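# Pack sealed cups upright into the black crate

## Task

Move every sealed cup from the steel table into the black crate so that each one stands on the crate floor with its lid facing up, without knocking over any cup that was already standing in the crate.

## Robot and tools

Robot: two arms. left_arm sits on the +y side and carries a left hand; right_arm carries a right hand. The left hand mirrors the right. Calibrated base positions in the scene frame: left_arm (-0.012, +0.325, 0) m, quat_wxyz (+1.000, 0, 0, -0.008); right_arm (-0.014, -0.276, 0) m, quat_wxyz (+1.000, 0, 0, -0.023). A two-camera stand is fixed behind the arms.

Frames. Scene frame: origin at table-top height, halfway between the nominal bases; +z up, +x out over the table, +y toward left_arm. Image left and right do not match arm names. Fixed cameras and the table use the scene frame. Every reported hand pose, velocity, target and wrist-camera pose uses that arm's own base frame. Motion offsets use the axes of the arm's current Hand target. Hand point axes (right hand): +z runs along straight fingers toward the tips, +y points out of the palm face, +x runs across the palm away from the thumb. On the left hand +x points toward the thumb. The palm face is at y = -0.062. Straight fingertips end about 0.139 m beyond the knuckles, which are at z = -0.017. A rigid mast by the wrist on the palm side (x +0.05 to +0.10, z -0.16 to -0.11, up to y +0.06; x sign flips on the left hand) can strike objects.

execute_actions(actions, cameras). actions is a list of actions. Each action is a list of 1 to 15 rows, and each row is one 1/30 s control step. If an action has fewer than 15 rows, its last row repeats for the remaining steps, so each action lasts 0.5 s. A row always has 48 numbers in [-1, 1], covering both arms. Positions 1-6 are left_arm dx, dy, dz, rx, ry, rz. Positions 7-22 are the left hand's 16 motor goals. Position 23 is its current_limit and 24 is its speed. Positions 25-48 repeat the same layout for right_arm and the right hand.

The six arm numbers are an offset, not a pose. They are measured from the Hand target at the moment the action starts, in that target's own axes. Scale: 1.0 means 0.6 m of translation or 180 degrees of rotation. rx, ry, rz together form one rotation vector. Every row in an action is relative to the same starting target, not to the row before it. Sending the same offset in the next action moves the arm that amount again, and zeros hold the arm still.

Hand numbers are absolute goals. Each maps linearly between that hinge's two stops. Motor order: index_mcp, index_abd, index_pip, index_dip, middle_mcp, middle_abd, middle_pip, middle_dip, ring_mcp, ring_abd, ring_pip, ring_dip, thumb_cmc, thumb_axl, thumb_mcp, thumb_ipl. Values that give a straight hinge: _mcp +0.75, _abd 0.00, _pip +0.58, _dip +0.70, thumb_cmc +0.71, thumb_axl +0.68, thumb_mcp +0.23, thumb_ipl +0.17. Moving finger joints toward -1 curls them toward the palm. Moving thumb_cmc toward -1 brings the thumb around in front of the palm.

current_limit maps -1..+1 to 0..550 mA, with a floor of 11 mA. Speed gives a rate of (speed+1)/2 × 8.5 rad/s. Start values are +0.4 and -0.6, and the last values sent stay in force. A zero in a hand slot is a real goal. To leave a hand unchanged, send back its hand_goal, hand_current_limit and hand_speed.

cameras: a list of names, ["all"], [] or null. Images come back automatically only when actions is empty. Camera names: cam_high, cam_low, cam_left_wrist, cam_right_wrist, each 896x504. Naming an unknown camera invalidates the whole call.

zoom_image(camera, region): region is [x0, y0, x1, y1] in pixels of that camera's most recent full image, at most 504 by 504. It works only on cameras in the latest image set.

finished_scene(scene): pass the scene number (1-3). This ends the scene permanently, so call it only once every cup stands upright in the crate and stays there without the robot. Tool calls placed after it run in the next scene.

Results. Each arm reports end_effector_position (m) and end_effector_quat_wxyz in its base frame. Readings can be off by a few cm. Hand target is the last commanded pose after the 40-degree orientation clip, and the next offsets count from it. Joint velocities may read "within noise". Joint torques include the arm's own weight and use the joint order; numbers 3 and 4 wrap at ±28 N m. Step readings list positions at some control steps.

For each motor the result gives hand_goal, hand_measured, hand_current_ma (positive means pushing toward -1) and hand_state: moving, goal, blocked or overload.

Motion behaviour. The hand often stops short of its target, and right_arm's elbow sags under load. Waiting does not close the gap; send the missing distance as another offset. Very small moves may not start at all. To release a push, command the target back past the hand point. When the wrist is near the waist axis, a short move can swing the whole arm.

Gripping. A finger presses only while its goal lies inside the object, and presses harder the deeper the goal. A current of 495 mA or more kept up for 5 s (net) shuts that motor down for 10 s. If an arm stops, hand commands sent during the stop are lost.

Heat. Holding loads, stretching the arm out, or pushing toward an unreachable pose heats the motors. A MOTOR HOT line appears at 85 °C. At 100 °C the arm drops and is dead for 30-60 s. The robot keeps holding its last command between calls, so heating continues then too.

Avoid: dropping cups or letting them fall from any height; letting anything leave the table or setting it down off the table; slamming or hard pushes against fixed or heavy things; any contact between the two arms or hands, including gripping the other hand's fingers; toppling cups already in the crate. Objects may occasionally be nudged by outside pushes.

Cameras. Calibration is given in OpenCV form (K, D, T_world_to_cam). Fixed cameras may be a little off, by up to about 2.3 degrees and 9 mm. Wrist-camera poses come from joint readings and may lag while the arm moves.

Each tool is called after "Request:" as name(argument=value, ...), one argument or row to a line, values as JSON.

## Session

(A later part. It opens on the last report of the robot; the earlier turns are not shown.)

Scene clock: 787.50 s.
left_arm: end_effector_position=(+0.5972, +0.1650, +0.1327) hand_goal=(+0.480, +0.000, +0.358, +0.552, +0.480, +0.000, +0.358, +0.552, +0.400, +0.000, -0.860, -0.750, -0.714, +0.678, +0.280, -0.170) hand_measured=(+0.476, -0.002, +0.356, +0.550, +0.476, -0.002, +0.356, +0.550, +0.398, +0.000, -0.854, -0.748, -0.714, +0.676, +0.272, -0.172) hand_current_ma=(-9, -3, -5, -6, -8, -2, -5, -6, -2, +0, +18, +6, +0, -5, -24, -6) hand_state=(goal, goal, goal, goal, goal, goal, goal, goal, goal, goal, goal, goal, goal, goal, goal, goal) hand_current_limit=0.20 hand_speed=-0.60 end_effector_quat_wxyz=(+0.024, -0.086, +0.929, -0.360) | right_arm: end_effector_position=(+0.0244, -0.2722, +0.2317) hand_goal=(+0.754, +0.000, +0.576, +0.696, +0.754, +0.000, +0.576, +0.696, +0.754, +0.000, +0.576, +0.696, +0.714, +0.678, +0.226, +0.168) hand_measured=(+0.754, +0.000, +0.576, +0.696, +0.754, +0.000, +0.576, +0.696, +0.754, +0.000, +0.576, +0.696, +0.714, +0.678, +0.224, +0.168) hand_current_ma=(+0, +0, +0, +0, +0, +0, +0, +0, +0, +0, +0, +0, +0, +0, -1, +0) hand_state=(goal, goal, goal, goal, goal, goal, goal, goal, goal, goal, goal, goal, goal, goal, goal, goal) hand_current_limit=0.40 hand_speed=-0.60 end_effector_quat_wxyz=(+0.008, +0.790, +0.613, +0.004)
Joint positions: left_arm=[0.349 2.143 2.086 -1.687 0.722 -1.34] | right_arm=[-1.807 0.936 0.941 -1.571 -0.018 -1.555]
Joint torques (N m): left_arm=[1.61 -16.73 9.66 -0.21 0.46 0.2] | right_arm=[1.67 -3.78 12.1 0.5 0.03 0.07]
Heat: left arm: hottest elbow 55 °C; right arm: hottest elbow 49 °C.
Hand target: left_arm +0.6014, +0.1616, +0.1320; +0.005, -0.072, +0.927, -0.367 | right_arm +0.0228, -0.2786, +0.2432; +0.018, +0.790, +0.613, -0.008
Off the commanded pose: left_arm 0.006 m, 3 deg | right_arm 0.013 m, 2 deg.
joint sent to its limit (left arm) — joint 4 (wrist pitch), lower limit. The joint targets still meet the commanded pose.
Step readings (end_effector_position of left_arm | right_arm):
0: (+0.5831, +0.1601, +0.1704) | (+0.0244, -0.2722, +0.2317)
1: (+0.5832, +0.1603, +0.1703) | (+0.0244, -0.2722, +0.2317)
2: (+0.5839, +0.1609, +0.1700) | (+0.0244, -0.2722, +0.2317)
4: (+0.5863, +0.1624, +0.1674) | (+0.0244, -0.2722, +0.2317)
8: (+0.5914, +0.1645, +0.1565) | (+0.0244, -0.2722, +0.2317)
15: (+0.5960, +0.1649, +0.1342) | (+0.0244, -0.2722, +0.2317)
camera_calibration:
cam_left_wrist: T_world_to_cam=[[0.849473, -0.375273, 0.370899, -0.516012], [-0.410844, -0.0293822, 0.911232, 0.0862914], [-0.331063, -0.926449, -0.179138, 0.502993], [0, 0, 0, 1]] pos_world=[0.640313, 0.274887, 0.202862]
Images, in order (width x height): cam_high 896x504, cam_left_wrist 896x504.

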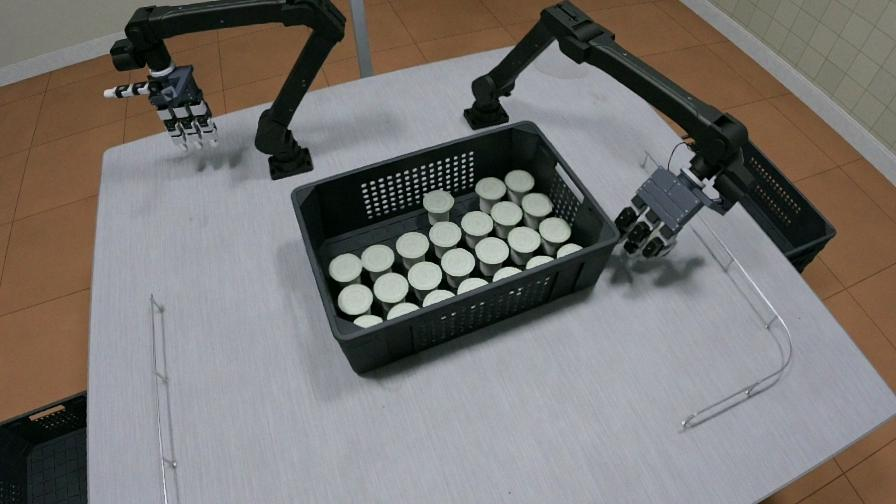

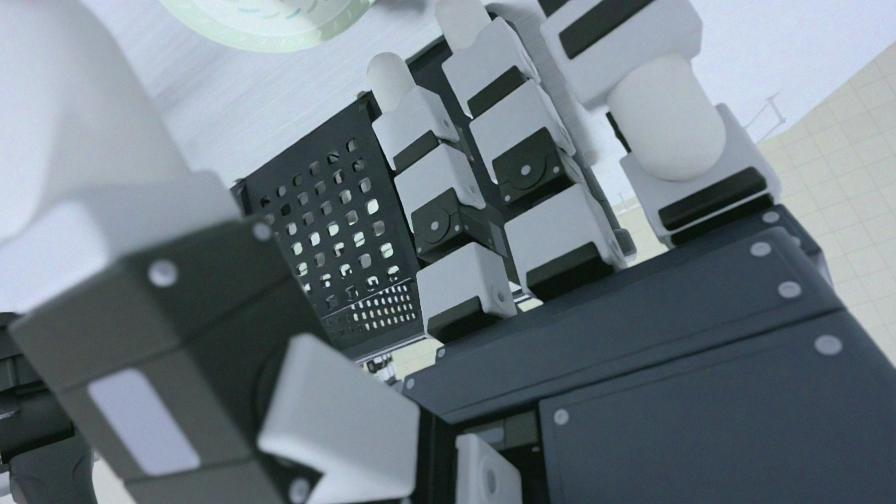

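Request:
execute_actions(
  actions=[
    [[0.003,0.035,0.035,0,0,0,0.479,0,0.358,0.551,0.479,0,0.358,0.551,0.4,0,-0.86,-0.75,-0.714,0.678,0.28,-0.17,0.2,-0.6,0,0,0,0,0,0,0.754,0,0.576,0.696,0.754,0,0.576,0.696,0.754,0,0.576,0.696,0.714,0.678,0.226,0.168,0.4,-0.6]],
  ],
  cameras=["cam_high","cam_left_wrist"],
)

Request:
zoom_image(
  camera="cam_high",
  region=[560, 120, 740, 280],
)

Scene clock: 806.27 s.
left_arm: end_effector_position=(+0.5955, +0.1644, +0.1066) hand_goal=(+0.480, +0.000, +0.358, +0.552, +0.480, +0.000, +0.358, +0.552, +0.400, +0.000, -0.860, -0.750, -0.714, +0.678, +0.280, -0.170) hand_measured=(+0.476, -0.002, +0.356, +0.550, +0.476, -0.002, +0.356, +0.550, +0.398, +0.000, -0.854, -0.748, -0.714, +0.676, +0.272, -0.172) hand_current_ma=(-9, -3, -5, -6, -8, -2, -5, -6, -2, +0, +18, +6, +0, -5, -24, -6) hand_state=(goal, goal, goal, goal, goal, goal, goal, goal, goal, goal, goal, goal, goal, goal, goal, goal) hand_current_limit=0.20 hand_speed=-0.60 end_effector_quat_wxyz=(+0.008, -0.077, +0.927, -0.366) | right_arm: end_effector_position=(+0.0244, -0.2722, +0.2317) hand_goal=(+0.754, +0.000, +0.576, +0.696, +0.754, +0.000, +0.576, +0.696, +0.754, +0.000, +0.576, +0.696, +0.714, +0.678, +0.226, +0.168) hand_measured=(+0.754, +0.000, +0.576, +0.696, +0.754, +0.000, +0.576, +0.696, +0.754, +0.000, +0.576, +0.696, +0.714, +0.678, +0.224, +0.168) hand_current_ma=(+0, +0, +0, +0, +0, +0, +0, +0, +0, +0, +0, +0, +0, +0, -1, +0) hand_state=(goal, goal, goal, goal, goal, goal, goal, goal, goal, goal, goal, goal, goal, goal, goal, goal) hand_current_limit=0.40 hand_speed=-0.60 end_effector_quat_wxyz=(+0.008, +0.790, +0.613, +0.004)
Joint positions: left_arm=[0.349 2.177 2.07 -1.687 0.722 -1.303] | right_arm=[-1.807 0.936 0.941 -1.571 -0.018 -1.555]
Joint torques (N m): left_arm=[1.9 -16.85 9.4 -0.39 0.51 0.21] | right_arm=[1.67 -3.84 12.1 0.49 0.03 0.07]
Heat: left arm: hottest elbow 53 °C; right arm: hottest elbow 49 °C.
Hand target: left_arm +0.5983, +0.1622, +0.1023; +0.005, -0.072, +0.927, -0.367 | right_arm +0.0228, -0.2786, +0.2432; +0.018, +0.790, +0.613, -0.008
Off the commanded pose: left_arm 0.005 m, 1 deg | right_arm 0.013 m, 2 deg.
joint sent to its limit (left arm) — joint 4 (wrist pitch), lower limit. The joint targets still meet the commanded pose.
Step readings (end_effector_position of left_arm | right_arm):
0: (+0.5972, +0.1650, +0.1327) | (+0.0244, -0.2722, +0.2317)
1: (+0.5973, +0.1651, +0.1327) | (+0.0244, -0.2722, +0.2317)
2: (+0.5974, +0.1651, +0.1325) | (+0.0244, -0.2722, +0.2317)
4: (+0.5975, +0.1652, +0.1309) | (+0.0244, -0.2722, +0.2317)
8: (+0.5967, +0.1649, +0.1234) | (+0.0244, -0.2722, +0.2317)
15: (+0.5953, +0.1644, +0.1078) | (+0.0244, -0.2722, +0.2317)
camera_calibration:
cam_left_wrist: T_world_to_cam=[[0.847069, -0.393367, 0.357402, -0.49928], [-0.391025, -0.00581256, 0.920362, 0.0926969], [-0.359963, -0.919363, -0.15874, 0.511068], [0, 0, 0, 1]] pos_world=[0.643137, 0.273996, 0.174256]
Images, in order (width x height): cam_high 896x504, cam_left_wrist 896x504.

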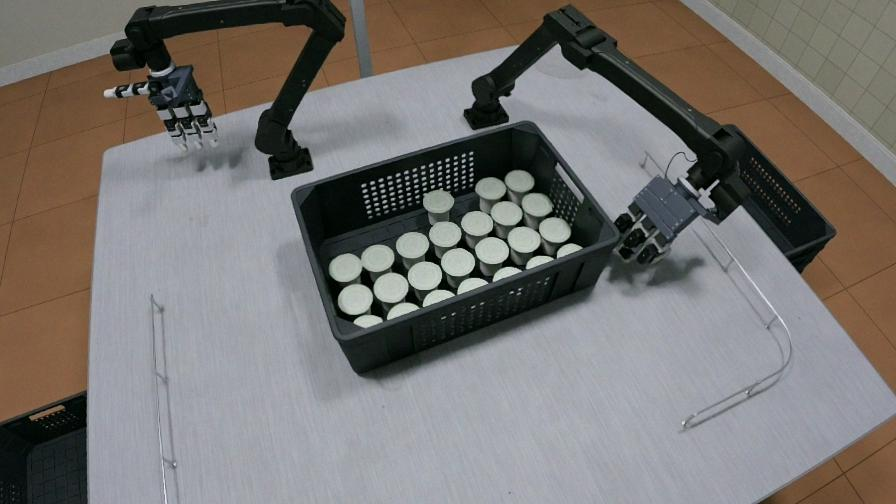

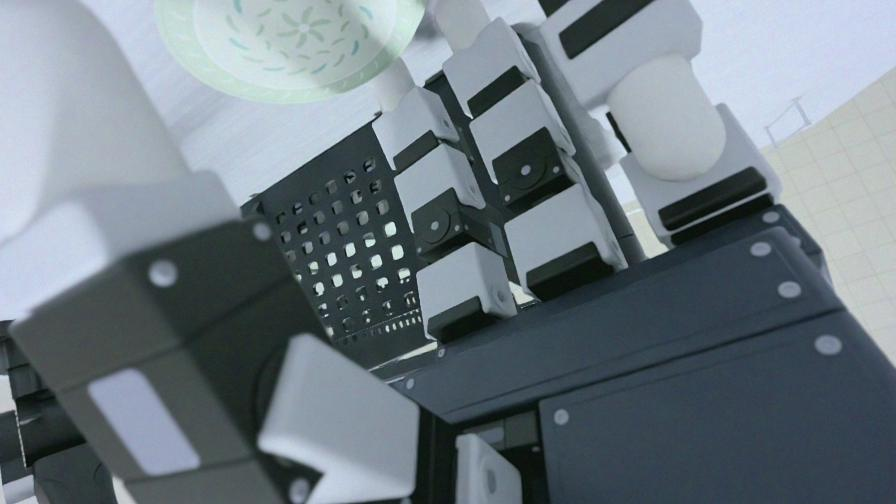

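Scaled by 2.800 from the camera's 896x504 image, which has a finer 1280x720 frame.

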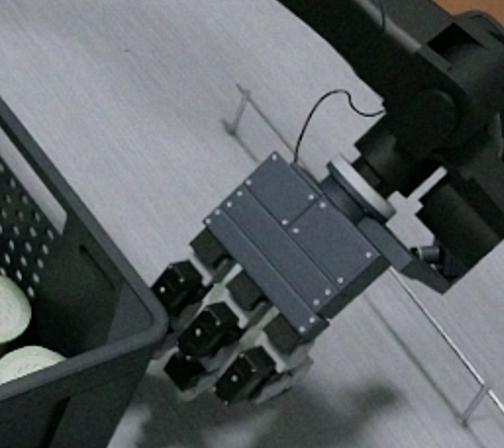

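Request:
execute_actions(
  actions=[
    [[0.0067,0.0295,0.0224,0,0,0,0.479,0,0.358,0.551,0.479,0,0.358,0.551,0.4,0,-0.86,-0.75,-0.714,0.678,0.28,-0.17,0.2,-0.6,0,0,0,0,0,0,0.754,0,0.576,0.696,0.754,0,0.576,0.696,0.754,0,0.576,0.696,0.714,0.678,0.226,0.168,0.4,-0.6]],
  ],
  cameras=["cam_left_wrist"],
)

Scene clock: 818.37 s.
left_arm: end_effector_position=(+0.5890, +0.1622, +0.0838) hand_goal=(+0.480, +0.000, +0.358, +0.552, +0.480, +0.000, +0.358, +0.552, +0.400, +0.000, -0.860, -0.750, -0.714, +0.678, +0.280, -0.170) hand_measured=(+0.476, -0.002, +0.356, +0.550, +0.476, -0.002, +0.356, +0.550, +0.398, +0.000, -0.854, -0.748, -0.714, +0.676, +0.272, -0.172) hand_current_ma=(-9, -3, -5, -6, -8, -2, -5, -6, -2, +0, +18, +6, +0, -5, -24, -6) hand_state=(goal, goal, goal, goal, goal, goal, goal, goal, goal, goal, goal, goal, goal, goal, goal, goal) hand_current_limit=0.20 hand_speed=-0.60 end_effector_quat_wxyz=(+0.001, -0.076, +0.927, -0.368) | right_arm: end_effector_position=(+0.0244, -0.2722, +0.2317) hand_goal=(+0.754, +0.000, +0.576, +0.696, +0.754, +0.000, +0.576, +0.696, +0.754, +0.000, +0.576, +0.696, +0.714, +0.678, +0.226, +0.168) hand_measured=(+0.754, +0.000, +0.576, +0.696, +0.754, +0.000, +0.576, +0.696, +0.754, +0.000, +0.576, +0.696, +0.714, +0.678, +0.224, +0.168) hand_current_ma=(+0, +0, +0, +0, +0, +0, +0, +0, +0, +0, +0, +0, +0, +0, -1, +0) hand_state=(goal, goal, goal, goal, goal, goal, goal, goal, goal, goal, goal, goal, goal, goal, goal, goal) hand_current_limit=0.40 hand_speed=-0.60 end_effector_quat_wxyz=(+0.008, +0.790, +0.613, +0.004)
Joint positions: left_arm=[0.349 2.178 2.011 -1.645 0.722 -1.293] | right_arm=[-1.807 0.936 0.941 -1.571 -0.018 -1.555]
Joint torques (N m): left_arm=[2.43 -16.79 9.2 -0.02 0.48 0.19] | right_arm=[1.67 -3.78 12.1 0.51 0.03 0.08]
Heat: left arm: hottest elbow 51 °C; right arm: hottest elbow 49 °C.
Hand target: left_arm +0.5928, +0.1652, +0.0806; +0.005, -0.072, +0.927, -0.367 | right_arm +0.0228, -0.2786, +0.2432; +0.018, +0.790, +0.613, -0.008
Off the commanded pose: left_arm 0.006 m, 1 deg | right_arm 0.013 m, 2 deg.
Step readings (end_effector_position of left_arm | right_arm):
0: (+0.5955, +0.1645, +0.1066) | (+0.0244, -0.2722, +0.2317)
1: (+0.5954, +0.1644, +0.1065) | (+0.0244, -0.2722, +0.2317)
2: (+0.5951, +0.1643, +0.1052) | (+0.0244, -0.2722, +0.2317)
4: (+0.5943, +0.1640, +0.1002) | (+0.0244, -0.2722, +0.2317)
8: (+0.5892, +0.1623, +0.0879) | (+0.0244, -0.2722, +0.2317)
15: (+0.5887, +0.1621, +0.0839) | (+0.0244, -0.2722, +0.2317)
camera_calibration:
cam_left_wrist: T_world_to_cam=[[0.848301, -0.39775, 0.349543, -0.485922], [-0.380217, 0.0018907, 0.924895, 0.103226], [-0.368538, -0.917492, -0.149627, 0.507109], [0, 0, 0, 1]] pos_world=[0.638345, 0.271798, 0.150254]
Images, in order (width x height): cam_left_wrist 896x504.

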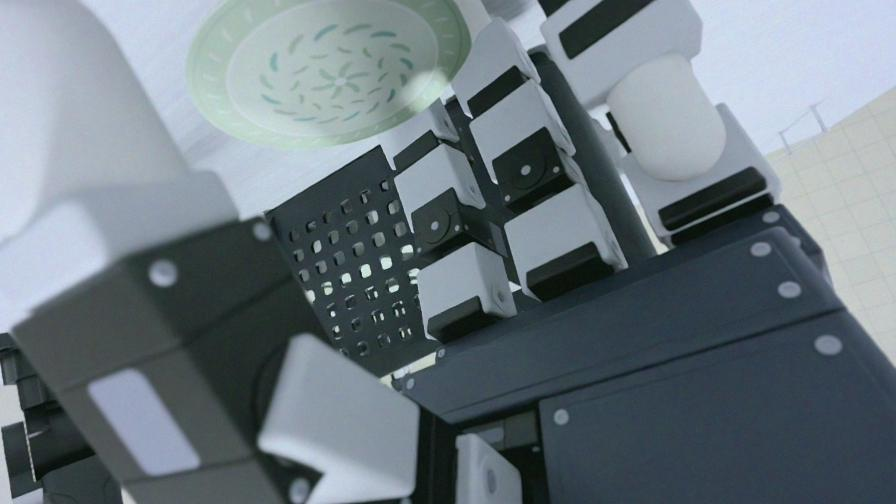

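Request:
execute_actions(
  actions=[
    [[-0.0033,0.0047,-0.0047,0,0,0,0.589,0,0.022,-0.03,0.589,0,0.022,-0.03,0.4,0,-0.86,-0.75,-0.714,0.678,0.15,-0.2,0,-0.7,0,0,0,0,0,0,0.754,0,0.576,0.696,0.754,0,0.576,0.696,0.754,0,0.576,0.696,0.714,0.678,0.226,0.168,0.4,-0.6]],
    [[0,0.0236,0.0236,0,0,0,0.589,0,0.022,-0.03,0.589,0,0.022,-0.03,0.4,0,-0.86,-0.75,-0.714,0.678,0.15,-0.2,0,-0.7,0,0,0,0,0,0,0.754,0,0.576,0.696,0.754,0,0.576,0.696,0.754,0,0.576,0.696,0.714,0.678,0.226,0.168,0.4,-0.6]],
  ],
  cameras=["cam_left_wrist","cam_high"],
)

Request:
zoom_image(
  camera="cam_high",
  region=[560, 120, 740, 280],
)

Scene clock: 835.67 s.
left_arm: end_effector_position=(+0.5918, +0.1635, +0.0693) hand_goal=(+0.590, +0.000, +0.022, -0.030, +0.590, +0.000, +0.022, -0.030, +0.400, +0.000, -0.860, -0.750, -0.714, +0.678, +0.150, -0.200) hand_measured=(+0.578, -0.002, +0.026, -0.026, +0.580, -0.002, +0.026, -0.026, +0.398, +0.000, -0.854, -0.748, -0.714, +0.676, +0.150, -0.198) hand_current_ma=(-37, -3, +7, +8, -31, -2, +7, +8, -2, +0, +18, +6, +0, -5, +0, +4) hand_state=(goal, goal, goal, goal, goal, goal, goal, goal, goal, goal, goal, goal, goal, goal, goal, goal) hand_current_limit=0.00 hand_speed=-0.70 end_effector_quat_wxyz=(+0.004, -0.071, +0.927, -0.367) | right_arm: end_effector_position=(+0.0244, -0.2722, +0.2317) hand_goal=(+0.754, +0.000, +0.576, +0.696, +0.754, +0.000, +0.576, +0.696, +0.754, +0.000, +0.576, +0.696, +0.714, +0.678, +0.226, +0.168) hand_measured=(+0.754, +0.000, +0.576, +0.696, +0.754, +0.000, +0.576, +0.696, +0.754, +0.000, +0.576, +0.696, +0.714, +0.678, +0.224, +0.168) hand_current_ma=(+0, +0, +0, +0, +0, +0, +0, +0, +0, +0, +0, +0, +0, +0, -1, +0) hand_state=(goal, goal, goal, goal, goal, goal, goal, goal, goal, goal, goal, goal, goal, goal, goal, goal) hand_current_limit=0.40 hand_speed=-0.60 end_effector_quat_wxyz=(+0.008, +0.790, +0.613, +0.004)
Joint positions: left_arm=[0.349 2.19 1.993 -1.611 0.72 -1.285] | right_arm=[-1.807 0.936 0.941 -1.571 -0.018 -1.555]
Joint torques (N m): left_arm=[3.02 -16.5 9.05 0.01 0.45 0.2] | right_arm=[1.67 -3.72 12.1 0.5 0.03 0.08]
Heat: left arm: hottest elbow 48 °C; right arm: hottest elbow 49 °C.
Hand target: left_arm +0.5933, +0.1701, +0.0607; +0.005, -0.072, +0.927, -0.367 | right_arm +0.0228, -0.2786, +0.2432; +0.018, +0.790, +0.613, -0.008
Off the commanded pose: left_arm 0.011 m, 0 deg | right_arm 0.013 m, 2 deg.
Step readings (end_effector_position of left_arm | right_arm):
0: (+0.5891, +0.1623, +0.0838) | (+0.0244, -0.2722, +0.2317)
1: (+0.5890, +0.1623, +0.0838) | (+0.0244, -0.2722, +0.2317)
2: (+0.5891, +0.1623, +0.0838) | (+0.0244, -0.2722, +0.2317)
4: (+0.5892, +0.1624, +0.0837) | (+0.0244, -0.2722, +0.2317)
8: (+0.5894, +0.1624, +0.0837) | (+0.0244, -0.2722, +0.2317)
15: (+0.5895, +0.1626, +0.0836) | (+0.0244, -0.2722, +0.2317)
16: (+0.5895, +0.1626, +0.0836) | (+0.0244, -0.2722, +0.2317)
17: (+0.5897, +0.1626, +0.0836) | (+0.0244, -0.2722, +0.2317)
19: (+0.5915, +0.1633, +0.0822) | (+0.0244, -0.2722, +0.2317)
23: (+0.5929, +0.1638, +0.0777) | (+0.0244, -0.2722, +0.2317)
30: (+0.5918, +0.1635, +0.0699) | (+0.0244, -0.2722, +0.2317)
camera_calibration:
cam_left_wrist: T_world_to_cam=[[0.842127, -0.404509, 0.356643, -0.478401], [-0.389312, 0.00161889, 0.921104, 0.123384], [-0.373172, -0.914533, -0.156117, 0.509786], [0, 0, 0, 1]] pos_world=[0.641148, 0.272498, 0.136555]
Images, in order (width x height): cam_high 896x504, cam_left_wrist 896x504.

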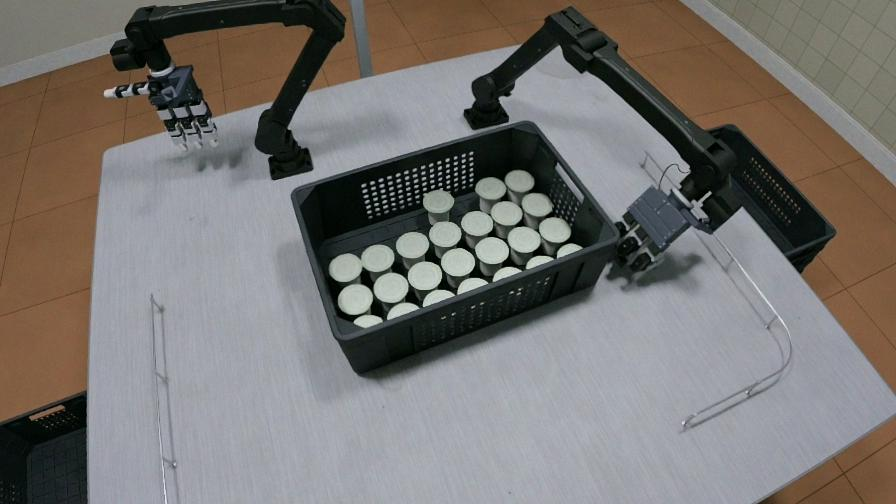

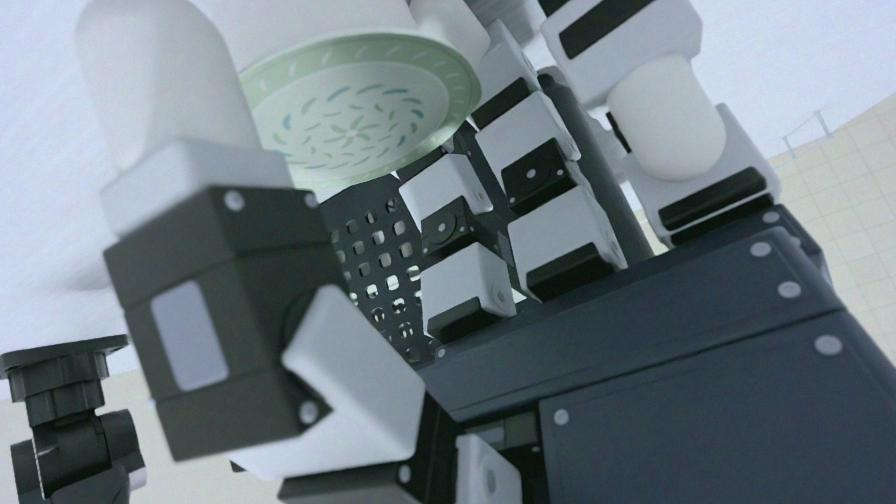

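Scaled by 2.800 from the camera's 896x504 image, which has a finer 1280x720 frame.

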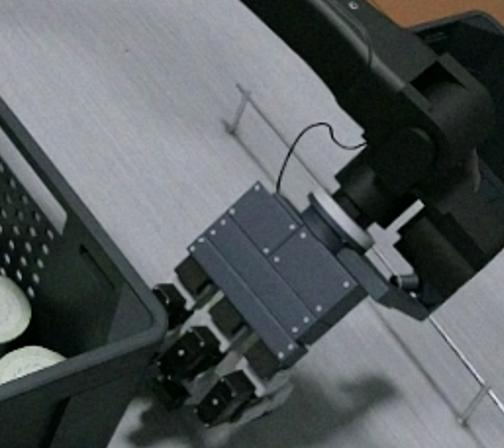

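Request:
execute_actions(
  actions=[
    [[0,0.0177,0.0059,0,0,0,0.589,0,0.022,-0.03,0.589,0,0.022,-0.03,0.4,0,-0.86,-0.75,-0.714,0.678,0.15,-0.2,0,-0.7,0,0,0,0,0,0,0.754,0,0.576,0.696,0.754,0,0.576,0.696,0.754,0,0.576,0.696,0.714,0.678,0.226,0.168,0.4,-0.6]],
  ],
  cameras=["cam_left_wrist"],
)

Scene clock: 849.07 s.
left_arm: end_effector_position=(+0.5908, +0.1699, +0.0606) hand_goal=(+0.590, +0.000, +0.022, -0.030, +0.590, +0.000, +0.022, -0.030, +0.400, +0.000, -0.860, -0.750, -0.714, +0.678, +0.150, -0.200) hand_measured=(+0.578, -0.002, +0.026, -0.026, +0.580, -0.002, +0.026, -0.026, +0.398, +0.000, -0.854, -0.748, -0.714, +0.676, +0.150, -0.198) hand_current_ma=(-36, -3, +7, +8, -30, -2, +7, +8, -2, +0, +18, +6, +0, -5, +0, +4) hand_state=(goal, goal, goal, goal, goal, goal, goal, goal, goal, goal, goal, goal, goal, goal, goal, goal) hand_current_limit=0.00 hand_speed=-0.70 end_effector_quat_wxyz=(+0.006, -0.071, +0.928, -0.367) | right_arm: end_effector_position=(+0.0244, -0.2722, +0.2317) hand_goal=(+0.754, +0.000, +0.576, +0.696, +0.754, +0.000, +0.576, +0.696, +0.754, +0.000, +0.576, +0.696, +0.714, +0.678, +0.226, +0.168) hand_measured=(+0.754, +0.000, +0.576, +0.696, +0.754, +0.000, +0.576, +0.696, +0.754, +0.000, +0.576, +0.696, +0.714, +0.678, +0.224, +0.168) hand_current_ma=(+0, +0, +0, +0, +0, +0, +0, +0, +0, +0, +0, +0, +0, +0, -1, +0) hand_state=(goal, goal, goal, goal, goal, goal, goal, goal, goal, goal, goal, goal, goal, goal, goal, goal) hand_current_limit=0.40 hand_speed=-0.60 end_effector_quat_wxyz=(+0.008, +0.790, +0.613, +0.004)
Joint positions: left_arm=[0.359 2.199 1.986 -1.599 0.719 -1.274] | right_arm=[-1.807 0.936 0.941 -1.571 -0.018 -1.555]
Joint torques (N m): left_arm=[3.02 -16.21 8.88 -0.08 0.46 0.2] | right_arm=[1.67 -3.78 12.11 0.5 0.03 0.08]
Heat: left arm: hottest elbow 47 °C; right arm: hottest elbow 49 °C.
Hand target: left_arm +0.5921, +0.1753, +0.0509; +0.005, -0.072, +0.927, -0.367 | right_arm +0.0228, -0.2786, +0.2432; +0.018, +0.790, +0.613, -0.008
Off the commanded pose: left_arm 0.011 m, 0 deg | right_arm 0.013 m, 2 deg.
Step readings (end_effector_position of left_arm | right_arm):
0: (+0.5918, +0.1635, +0.0693) | (+0.0244, -0.2722, +0.2317)
1: (+0.5918, +0.1635, +0.0693) | (+0.0244, -0.2722, +0.2317)
2: (+0.5921, +0.1638, +0.0692) | (+0.0244, -0.2722, +0.2317)
4: (+0.5926, +0.1648, +0.0684) | (+0.0244, -0.2722, +0.2317)
8: (+0.5922, +0.1668, +0.0654) | (+0.0244, -0.2722, +0.2317)
15: (+0.5911, +0.1690, +0.0608) | (+0.0244, -0.2722, +0.2317)
camera_calibration:
cam_left_wrist: T_world_to_cam=[[0.842142, -0.4032, 0.358087, -0.472204], [-0.391254, 0.00012558, 0.920283, 0.13246], [-0.371103, -0.915112, -0.157648, 0.51295], [0, 0, 0, 1]] pos_world=[0.639846, 0.278998, 0.128055]
Images, in order (width x height): cam_left_wrist 896x504.

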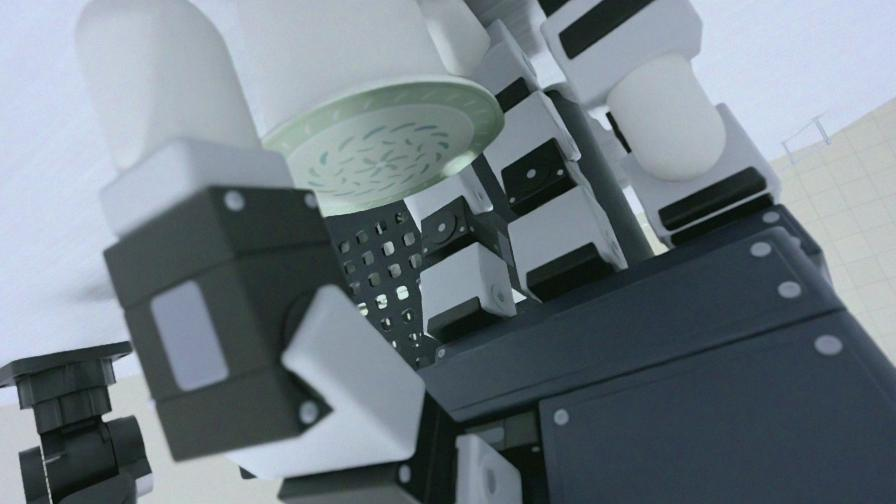

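Request:
execute_actions(
  actions=[
    [[-0.0017,0.0047,0.0094,0,0,0,0.685,0,0,-0.17,0.685,0,0,-0.17,0.4,0,-0.86,-0.75,-0.714,0.678,0.15,-0.2,0.2,-0.7,0,0,0,0,0,0,0.754,0,0.576,0.696,0.754,0,0.576,0.696,0.754,0,0.576,0.696,0.714,0.678,0.226,0.168,0.4,-0.6]],
    [[0,0,0,0,0,0,0.70,0,-0.1,-0.27,0.70,0,-0.1,-0.27,0.4,0,-0.86,-0.75,-0.714,0.678,0.05,-0.22,0.1,-0.7,0,0,0,0,0,0,0.754,0,0.576,0.696,0.754,0,0.576,0.696,0.754,0,0.576,0.696,0.714,0.678,0.226,0.168,0.4,-0.6]],
  ],
  cameras=["cam_left_wrist"],
)

Scene clock: 865.53 s.
left_arm: end_effector_position=(+0.5919, +0.1705, +0.0553) hand_goal=(+0.700, +0.000, -0.100, -0.270, +0.700, +0.000, -0.100, -0.270, +0.400, +0.000, -0.860, -0.750, -0.714, +0.678, +0.050, -0.220) hand_measured=(+0.686, -0.002, -0.096, -0.266, +0.688, -0.002, -0.096, -0.266, +0.398, +0.000, -0.854, -0.748, -0.714, +0.676, +0.054, -0.218) hand_current_ma=(-43, -3, +7, +8, -36, -2, +7, +8, -2, +0, +18, +6, +0, -5, +13, +6) hand_state=(goal, goal, goal, goal, goal, goal, goal, goal, goal, goal, goal, goal, goal, goal, goal, goal) hand_current_limit=0.10 hand_speed=-0.70 end_effector_quat_wxyz=(+0.007, -0.071, +0.928, -0.366) | right_arm: end_effector_position=(+0.0244, -0.2722, +0.2317) hand_goal=(+0.754, +0.000, +0.576, +0.696, +0.754, +0.000, +0.576, +0.696, +0.754, +0.000, +0.576, +0.696, +0.714, +0.678, +0.226, +0.168) hand_measured=(+0.754, +0.000, +0.576, +0.696, +0.754, +0.000, +0.576, +0.696, +0.754, +0.000, +0.576, +0.696, +0.714, +0.678, +0.224, +0.168) hand_current_ma=(+0, +0, +0, +0, +0, +0, +0, +0, +0, +0, +0, +0, +0, +0, -1, +0) hand_state=(goal, goal, goal, goal, goal, goal, goal, goal, goal, goal, goal, goal, goal, goal, goal, goal) hand_current_limit=0.40 hand_speed=-0.60 end_effector_quat_wxyz=(+0.008, +0.790, +0.613, +0.004)
Joint positions: left_arm=[0.359 2.203 1.979 -1.584 0.718 -1.274] | right_arm=[-1.807 0.936 0.941 -1.571 -0.018 -1.555]
Joint torques (N m): left_arm=[2.61 -16.15 8.87 -0.08 0.54 0.17] | right_arm=[1.61 -3.78 12.11 0.51 0.03 0.08]
Heat: left arm: hottest elbow 47 °C; right arm: hottest elbow 49 °C.
Hand target: left_arm +0.5931, +0.1736, +0.0448; +0.005, -0.072, +0.927, -0.367 | right_arm +0.0228, -0.2786, +0.2432; +0.018, +0.790, +0.613, -0.008
Off the commanded pose: left_arm 0.011 m, 0 deg | right_arm 0.013 m, 2 deg.
Step readings (end_effector_position of left_arm | right_arm):
0: (+0.5908, +0.1699, +0.0606) | (+0.0244, -0.2722, +0.2317)
1: (+0.5908, +0.1700, +0.0606) | (+0.0244, -0.2722, +0.2317)
2: (+0.5912, +0.1701, +0.0605) | (+0.0244, -0.2722, +0.2317)
4: (+0.5918, +0.1704, +0.0596) | (+0.0244, -0.2722, +0.2317)
8: (+0.5921, +0.1705, +0.0577) | (+0.0244, -0.2722, +0.2317)
15: (+0.5918, +0.1704, +0.0553) | (+0.0244, -0.2722, +0.2317)
16: (+0.5919, +0.1704, +0.0553) | (+0.0244, -0.2722, +0.2317)
17: (+0.5919, +0.1704, +0.0553) | (+0.0244, -0.2722, +0.2317)
19: (+0.5919, +0.1704, +0.0553) | (+0.0244, -0.2722, +0.2317)
23: (+0.5919, +0.1705, +0.0553) | (+0.0244, -0.2722, +0.2317)
30: (+0.5919, +0.1705, +0.0553) | (+0.0244, -0.2722, +0.2317)
camera_calibration:
cam_left_wrist: T_world_to_cam=[[0.840777, -0.40406, 0.360319, -0.470122], [-0.394643, -0.0018147, 0.918833, 0.140173], [-0.370609, -0.914731, -0.160985, 0.512829], [0, 0, 0, 1]] pos_world=[0.640645, 0.279397, 0.123156]
Images, in order (width x height): cam_left_wrist 896x504.

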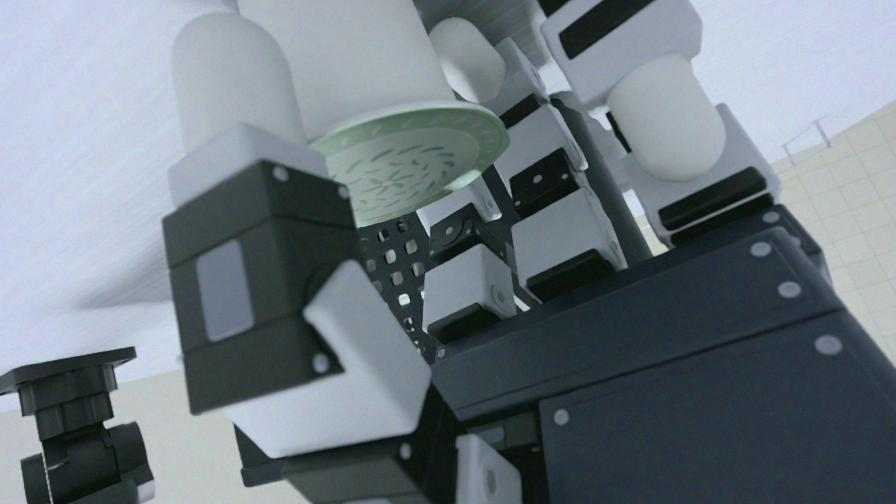

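Request:
execute_actions(
  actions=[
    [[0,-0.0035,0.0035,0,0,0,0.72,0,-0.22,-0.38,0.72,0,-0.22,-0.38,0.4,0,-0.86,-0.75,-0.714,0.678,-0.02,-0.24,0,-0.7,0,0,0,0,0,0,0.754,0,0.576,0.696,0.754,0,0.576,0.696,0.754,0,0.576,0.696,0.714,0.678,0.226,0.168,0.4,-0.6]],
    [[0,0,0,0,0,0,0.68,0,-0.27,-0.42,0.68,0,-0.27,-0.42,0.4,0,-0.86,-0.75,-0.714,0.678,-0.08,-0.26,0,-0.8,0,0,0,0,0,0,0.754,0,0.576,0.696,0.754,0,0.576,0.696,0.754,0,0.576,0.696,0.714,0.678,0.226,0.168,0.4,-0.6]],
    [[0,0,0,0,0,0,0.60,0,-0.32,-0.45,0.60,0,-0.32,-0.45,0.4,0,-0.86,-0.75,-0.714,0.678,-0.16,-0.30,0,-0.8,0,0,0,0,0,0,0.754,0,0.576,0.696,0.754,0,0.576,0.696,0.754,0,0.576,0.696,0.714,0.678,0.226,0.168,0.4,-0.6]],
  ],
  cameras=["cam_left_wrist","cam_high"],
)

Request:
zoom_image(
  camera="cam_high",
  region=[560, 160, 740, 320],
)

Scene clock: 876.03 s.
left_arm: end_effector_position=(+0.5916, +0.1705, +0.0507) hand_goal=(+0.600, +0.000, -0.320, -0.450, +0.600, +0.000, -0.320, -0.450, +0.400, +0.000, -0.860, -0.750, -0.714, +0.678, -0.160, -0.300) hand_measured=(+0.702, +0.000, -0.264, -0.424, +0.684, -0.002, -0.266, -0.430, +0.398, +0.000, -0.854, -0.748, -0.712, +0.678, -0.018, -0.264) hand_current_ma=(+275, +0, +207, +81, +275, -2, +199, +58, -2, +0, +18, +6, +5, -1, +275, +172) hand_state=(blocked, goal, blocked, blocked, blocked, goal, blocked, goal, goal, goal, goal, goal, goal, goal, blocked, blocked) hand_current_limit=0.00 hand_speed=-0.80 end_effector_quat_wxyz=(+0.006, -0.071, +0.928, -0.366) | right_arm: end_effector_position=(+0.0244, -0.2722, +0.2317) hand_goal=(+0.754, +0.000, +0.576, +0.696, +0.754, +0.000, +0.576, +0.696, +0.754, +0.000, +0.576, +0.696, +0.714, +0.678, +0.226, +0.168) hand_measured=(+0.754, +0.000, +0.576, +0.696, +0.754, +0.000, +0.576, +0.696, +0.754, +0.000, +0.576, +0.696, +0.714, +0.678, +0.224, +0.168) hand_current_ma=(+0, +0, +0, +0, +0, +0, +0, +0, +0, +0, +0, +0, +0, +0, -1, +0) hand_state=(goal, goal, goal, goal, goal, goal, goal, goal, goal, goal, goal, goal, goal, goal, goal, goal) hand_current_limit=0.40 hand_speed=-0.60 end_effector_quat_wxyz=(+0.008, +0.790, +0.613, +0.004)
Joint positions: left_arm=[0.359 2.207 1.974 -1.577 0.717 -1.274] | right_arm=[-1.807 0.936 0.941 -1.571 -0.018 -1.555]
Joint torques (N m): left_arm=[2.32 -17.03 8.91 -0.09 0.58 0.11] | right_arm=[1.67 -3.78 12.1 0.51 0.03 0.08]
Heat: left arm: hottest elbow 47 °C; right arm: hottest elbow 49 °C.
Hand target: left_arm +0.5936, +0.1707, +0.0448; +0.005, -0.072, +0.927, -0.367 | right_arm +0.0228, -0.2786, +0.2432; +0.018, +0.790, +0.613, -0.008
Off the commanded pose: left_arm 0.006 m, 0 deg | right_arm 0.013 m, 2 deg.
Step readings (end_effector_position of left_arm | right_arm):
0: (+0.5919, +0.1705, +0.0553) | (+0.0244, -0.2722, +0.2317)
1: (+0.5919, +0.1706, +0.0552) | (+0.0244, -0.2722, +0.2317)
2: (+0.5921, +0.1706, +0.0552) | (+0.0244, -0.2722, +0.2317)
4: (+0.5925, +0.1708, +0.0549) | (+0.0244, -0.2722, +0.2317)
8: (+0.5921, +0.1707, +0.0537) | (+0.0244, -0.2722, +0.2317)
15: (+0.5921, +0.1706, +0.0535) | (+0.0244, -0.2722, +0.2317)
16: (+0.5921, +0.1706, +0.0535) | (+0.0244, -0.2722, +0.2317)
17: (+0.5921, +0.1706, +0.0535) | (+0.0244, -0.2722, +0.2317)
19: (+0.5918, +0.1705, +0.0527) | (+0.0244, -0.2722, +0.2317)
23: (+0.5918, +0.1705, +0.0527) | (+0.0244, -0.2722, +0.2317)
30: (+0.5918, +0.1705, +0.0527) | (+0.0244, -0.2722, +0.2317)
31: (+0.5918, +0.1705, +0.0527) | (+0.0244, -0.2722, +0.2317)
32: (+0.5918, +0.1705, +0.0527) | (+0.0244, -0.2722, +0.2317)
34: (+0.5917, +0.1705, +0.0518) | (+0.0244, -0.2722, +0.2317)
38: (+0.5916, +0.1705, +0.0507) | (+0.0244, -0.2722, +0.2317)
45: (+0.5916, +0.1705, +0.0507) | (+0.0244, -0.2722, +0.2317)
camera_calibration:
cam_left_wrist: T_world_to_cam=[[0.841555, -0.40397, 0.3586, -0.468628], [-0.39253, -0.00128259, 0.919738, 0.142935], [-0.371087, -0.914771, -0.15965, 0.512178], [0, 0, 0, 1]] pos_world=[0.640545, 0.279397, 0.118356]
Images, in order (width x height): cam_high 896x504, cam_left_wrist 896x504.

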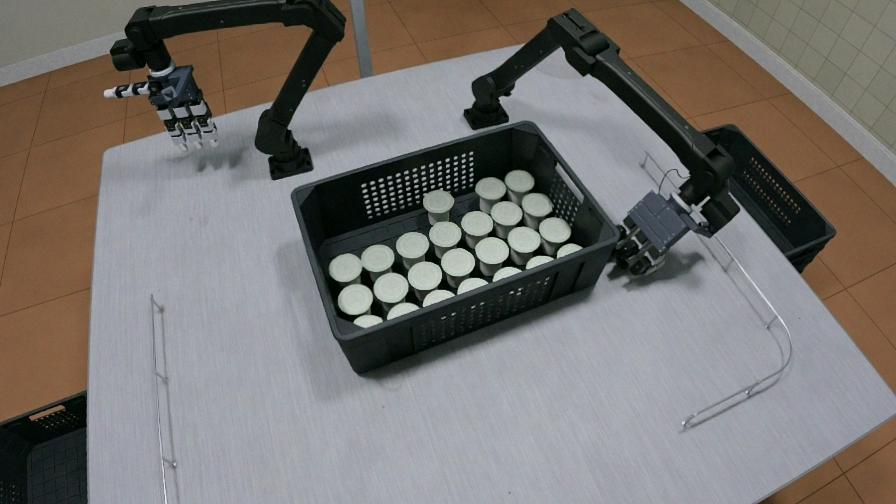

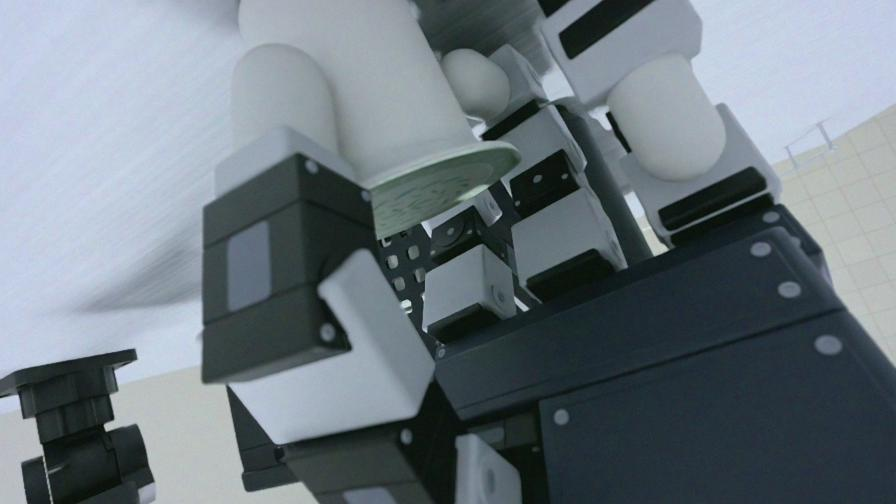

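Scaled by 2.800 from the camera's 896x504 image, which has a finer 1280x720 frame.

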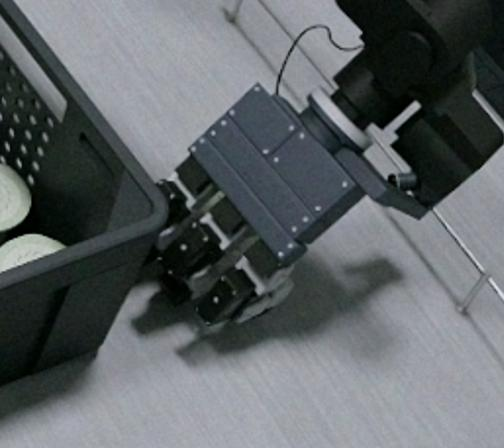

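Request:
zoom_image(
  camera="cam_left_wrist",
  region=[200, 0, 560, 260],
)

Scaled by 1.400 from the camera's 896x504 image, which has a finer 1280x720 frame.

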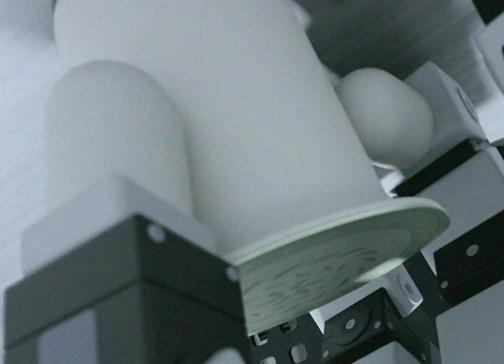

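Request:
execute_actions(
  actions=[
    [[0,-0.02,-0.02,0,0,0,0.60,0,-0.32,-0.45,0.60,0,-0.32,-0.45,0.4,0,-0.86,-0.75,-0.714,0.678,-0.16,-0.30,0,-0.8,0,0,0,0,0,0,0.754,0,0.576,0.696,0.754,0,0.576,0.696,0.754,0,0.576,0.696,0.714,0.678,0.226,0.168,0.4,-0.6],[0,-0.0589,-0.0589,0,0,0,0.60,0,-0.32,-0.45,0.60,0,-0.32,-0.45,0.4,0,-0.86,-0.75,-0.714,0.678,-0.16,-0.30,0,-0.8,0,0,0,0,0,0,0.754,0,0.576,0.696,0.754,0,0.576,0.696,0.754,0,0.576,0.696,0.714,0.678,0.226,0.168,0.4,-0.6]],
  ],
  cameras=["cam_left_wrist","cam_high"],
)

Request:
zoom_image(
  camera="cam_high",
  region=[560, 160, 740, 320],
)

Scene clock: 917.80 s.
left_arm: end_effector_position=(+0.5798, +0.1660, +0.0659) hand_goal=(+0.600, +0.000, -0.320, -0.450, +0.600, +0.000, -0.320, -0.450, +0.400, +0.000, -0.860, -0.750, -0.714, +0.678, -0.160, -0.300) hand_measured=(+0.702, +0.000, -0.264, -0.424, +0.684, -0.002, -0.266, -0.430, +0.398, +0.000, -0.854, -0.748, -0.712, +0.678, -0.018, -0.264) hand_current_ma=(+275, +0, +207, +81, +275, -2, +199, +58, -2, +0, +18, +6, +5, -1, +275, +172) hand_state=(blocked, goal, blocked, blocked, blocked, goal, blocked, goal, goal, goal, goal, goal, goal, goal, blocked, blocked) hand_current_limit=0.00 hand_speed=-0.80 end_effector_quat_wxyz=(-0.020, -0.081, +0.924, -0.374) | right_arm: end_effector_position=(+0.0244, -0.2722, +0.2317) hand_goal=(+0.754, +0.000, +0.576, +0.696, +0.754, +0.000, +0.576, +0.696, +0.754, +0.000, +0.576, +0.696, +0.714, +0.678, +0.226, +0.168) hand_measured=(+0.754, +0.000, +0.576, +0.696, +0.754, +0.000, +0.576, +0.696, +0.754, +0.000, +0.576, +0.696, +0.714, +0.678, +0.224, +0.168) hand_current_ma=(+0, +0, +0, +0, +0, +0, +0, +0, +0, +0, +0, +0, +0, +0, -1, +0) hand_state=(goal, goal, goal, goal, goal, goal, goal, goal, goal, goal, goal, goal, goal, goal, goal, goal) hand_current_limit=0.40 hand_speed=-0.60 end_effector_quat_wxyz=(+0.008, +0.790, +0.613, +0.004)
Joint positions: left_arm=[0.359 2.207 2.004 -1.667 0.717 -1.274] | right_arm=[-1.807 0.936 0.941 -1.571 -0.018 -1.555]
Joint torques (N m): left_arm=[1.73 -18.96 12.97 -0.96 0.62 0.05] | right_arm=[1.67 -3.78 12.1 0.51 0.03 0.07]
Heat: left arm: hottest elbow 47 °C; right arm: hottest elbow 49 °C.
Hand target: left_arm +0.5959, +0.1693, +0.0947; +0.005, -0.072, +0.927, -0.367 | right_arm +0.0228, -0.2786, +0.2432; +0.018, +0.790, +0.613, -0.008
Off the commanded pose: left_arm 0.033 m, 3 deg | right_arm 0.013 m, 2 deg.
Step readings (end_effector_position of left_arm | right_arm):
0: (+0.5916, +0.1705, +0.0507) | (+0.0244, -0.2722, +0.2317)
1: (+0.5916, +0.1705, +0.0507) | (+0.0244, -0.2722, +0.2317)
2: (+0.5914, +0.1704, +0.0507) | (+0.0244, -0.2722, +0.2317)
4: (+0.5875, +0.1689, +0.0517) | (+0.0244, -0.2722, +0.2317)
8: (+0.5781, +0.1654, +0.0566) | (+0.0244, -0.2722, +0.2317)
15: (+0.5802, +0.1662, +0.0649) | (+0.0244, -0.2722, +0.2317)
camera_calibration:
cam_left_wrist: T_world_to_cam=[[0.860441, -0.396903, 0.319546, -0.475488], [-0.340707, 0.0181745, 0.939994, 0.0896856], [-0.378894, -0.917681, -0.119589, 0.508516], [0, 0, 0, 1]] pos_world=[0.63236, 0.276303, 0.12845]
Images, in order (width x height): cam_high 896x504, cam_left_wrist 896x504.

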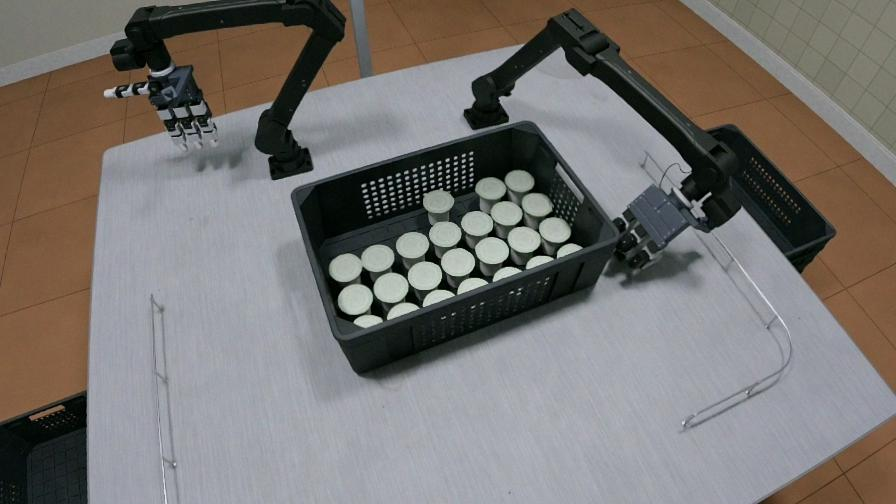

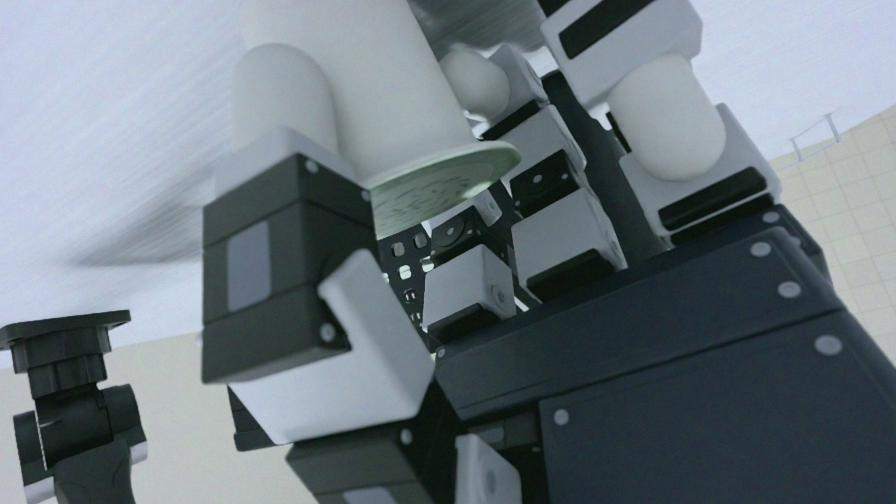

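Scaled by 2.800 from the camera's 896x504 image, which has a finer 1280x720 frame.

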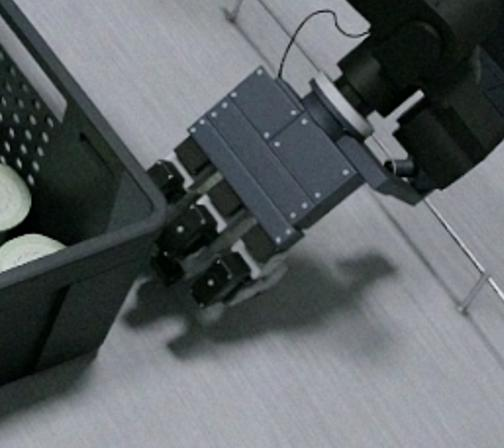

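Request:
execute_actions(
  actions=[
    [[0,-0.053,-0.0883,0,-0.0196,-0.0196,0.60,0,-0.32,-0.45,0.60,0,-0.32,-0.45,0.4,0,-0.86,-0.75,-0.714,0.678,-0.16,-0.30,0,-0.8,0,0,0,0,0,0,0.754,0,0.576,0.696,0.754,0,0.576,0.696,0.754,0,0.576,0.696,0.714,0.678,0.226,0.168,0.4,-0.6]],
    [[0,-0.0825,-0.0825,0,-0.039,-0.039,0.60,0,-0.32,-0.45,0.60,0,-0.32,-0.45,0.4,0,-0.86,-0.75,-0.714,0.678,-0.16,-0.30,0,-0.8,0,0,0,0,0,0,0.754,0,0.576,0.696,0.754,0,0.576,0.696,0.754,0,0.576,0.696,0.714,0.678,0.226,0.168,0.4,-0.6]],
  ],
  cameras=["cam_left_wrist","cam_high"],
)

Scene clock: 927.40 s.
left_arm: end_effector_position=(+0.5931, +0.1734, +0.1933) hand_goal=(+0.600, +0.000, -0.320, -0.450, +0.600, +0.000, -0.320, -0.450, +0.400, +0.000, -0.860, -0.750, -0.714, +0.678, -0.160, -0.300) hand_measured=(+0.702, +0.000, -0.264, -0.424, +0.684, -0.002, -0.266, -0.430, +0.398, +0.000, -0.854, -0.748, -0.712, +0.678, -0.018, -0.264) hand_current_ma=(+275, +0, +207, +81, +275, -2, +199, +58, -2, +0, +18, +6, +5, -1, +275, +172) hand_state=(blocked, goal, blocked, blocked, blocked, goal, blocked, goal, goal, goal, goal, goal, goal, goal, blocked, blocked) hand_current_limit=0.00 hand_speed=-0.80 end_effector_quat_wxyz=(+0.043, -0.196, +0.911, -0.359) | right_arm: end_effector_position=(+0.0244, -0.2722, +0.2317) hand_goal=(+0.754, +0.000, +0.576, +0.696, +0.754, +0.000, +0.576, +0.696, +0.754, +0.000, +0.576, +0.696, +0.714, +0.678, +0.226, +0.168) hand_measured=(+0.754, +0.000, +0.576, +0.696, +0.754, +0.000, +0.576, +0.696, +0.754, +0.000, +0.576, +0.696, +0.714, +0.678, +0.224, +0.168) hand_current_ma=(+0, +0, +0, +0, +0, +0, +0, +0, +0, +0, +0, +0, +0, +0, -1, +0) hand_state=(goal, goal, goal, goal, goal, goal, goal, goal, goal, goal, goal, goal, goal, goal, goal, goal) hand_current_limit=0.40 hand_speed=-0.60 end_effector_quat_wxyz=(+0.008, +0.790, +0.613, +0.004)
Joint positions: left_arm=[0.374 2.096 2.166 -1.681 0.74 -1.604] | right_arm=[-1.807 0.936 0.941 -1.571 -0.018 -1.555]
Joint torques (N m): left_arm=[2.96 -18.73 13.34 -0.25 0.6 0.02] | right_arm=[1.67 -3.78 12.1 0.5 0.03 0.08]
Heat: left arm: hottest elbow 48 °C; right arm: hottest elbow 49 °C.
Hand target: left_arm +0.6000, +0.1803, +0.2250; +0.057, -0.190, +0.912, -0.358 | right_arm +0.0228, -0.2786, +0.2432; +0.018, +0.790, +0.613, -0.008
Off the commanded pose: left_arm 0.033 m, 2 deg | right_arm 0.013 m, 2 deg.
joint sent to its limit (left arm) — joint 4 (wrist pitch), lower limit. The joint targets still meet the commanded pose.
Step readings (end_effector_position of left_arm | right_arm):
0: (+0.5798, +0.1660, +0.0659) | (+0.0244, -0.2722, +0.2317)
1: (+0.5798, +0.1660, +0.0659) | (+0.0244, -0.2722, +0.2317)
2: (+0.5798, +0.1657, +0.0667) | (+0.0244, -0.2722, +0.2317)
4: (+0.5798, +0.1653, +0.0703) | (+0.0244, -0.2722, +0.2317)
8: (+0.5802, +0.1672, +0.0860) | (+0.0244, -0.2722, +0.2317)
15: (+0.5863, +0.1723, +0.1197) | (+0.0244, -0.2722, +0.2317)
16: (+0.5871, +0.1727, +0.1227) | (+0.0244, -0.2722, +0.2317)
17: (+0.5877, +0.1724, +0.1263) | (+0.0244, -0.2722, +0.2317)
19: (+0.5884, +0.1717, +0.1338) | (+0.0244, -0.2722, +0.2317)
23: (+0.5904, +0.1725, +0.1544) | (+0.0244, -0.2722, +0.2317)
30: (+0.5940, +0.1736, +0.1893) | (+0.0244, -0.2722, +0.2317)
camera_calibration:
cam_left_wrist: T_world_to_cam=[[0.925893, -0.173243, 0.335722, -0.605441], [-0.356106, -0.103516, 0.928694, 0.00667482], [-0.126138, -0.979424, -0.157538, 0.403739], [0, 0, 0, 1]] pos_world=[0.613877, 0.291234, 0.260665]
Images, in order (width x height): cam_high 896x504, cam_left_wrist 896x504.

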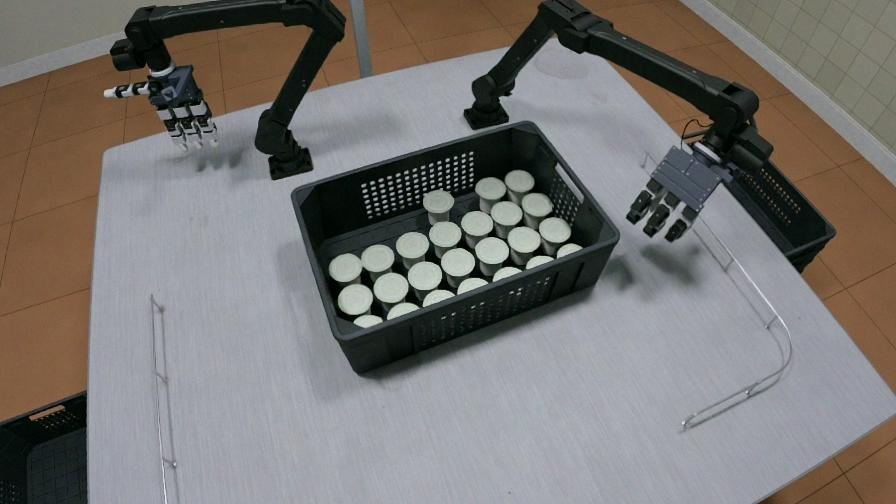

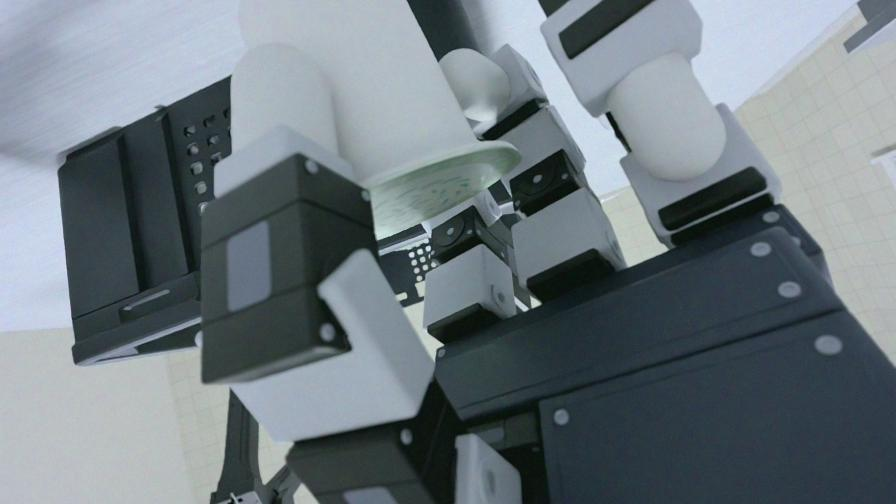

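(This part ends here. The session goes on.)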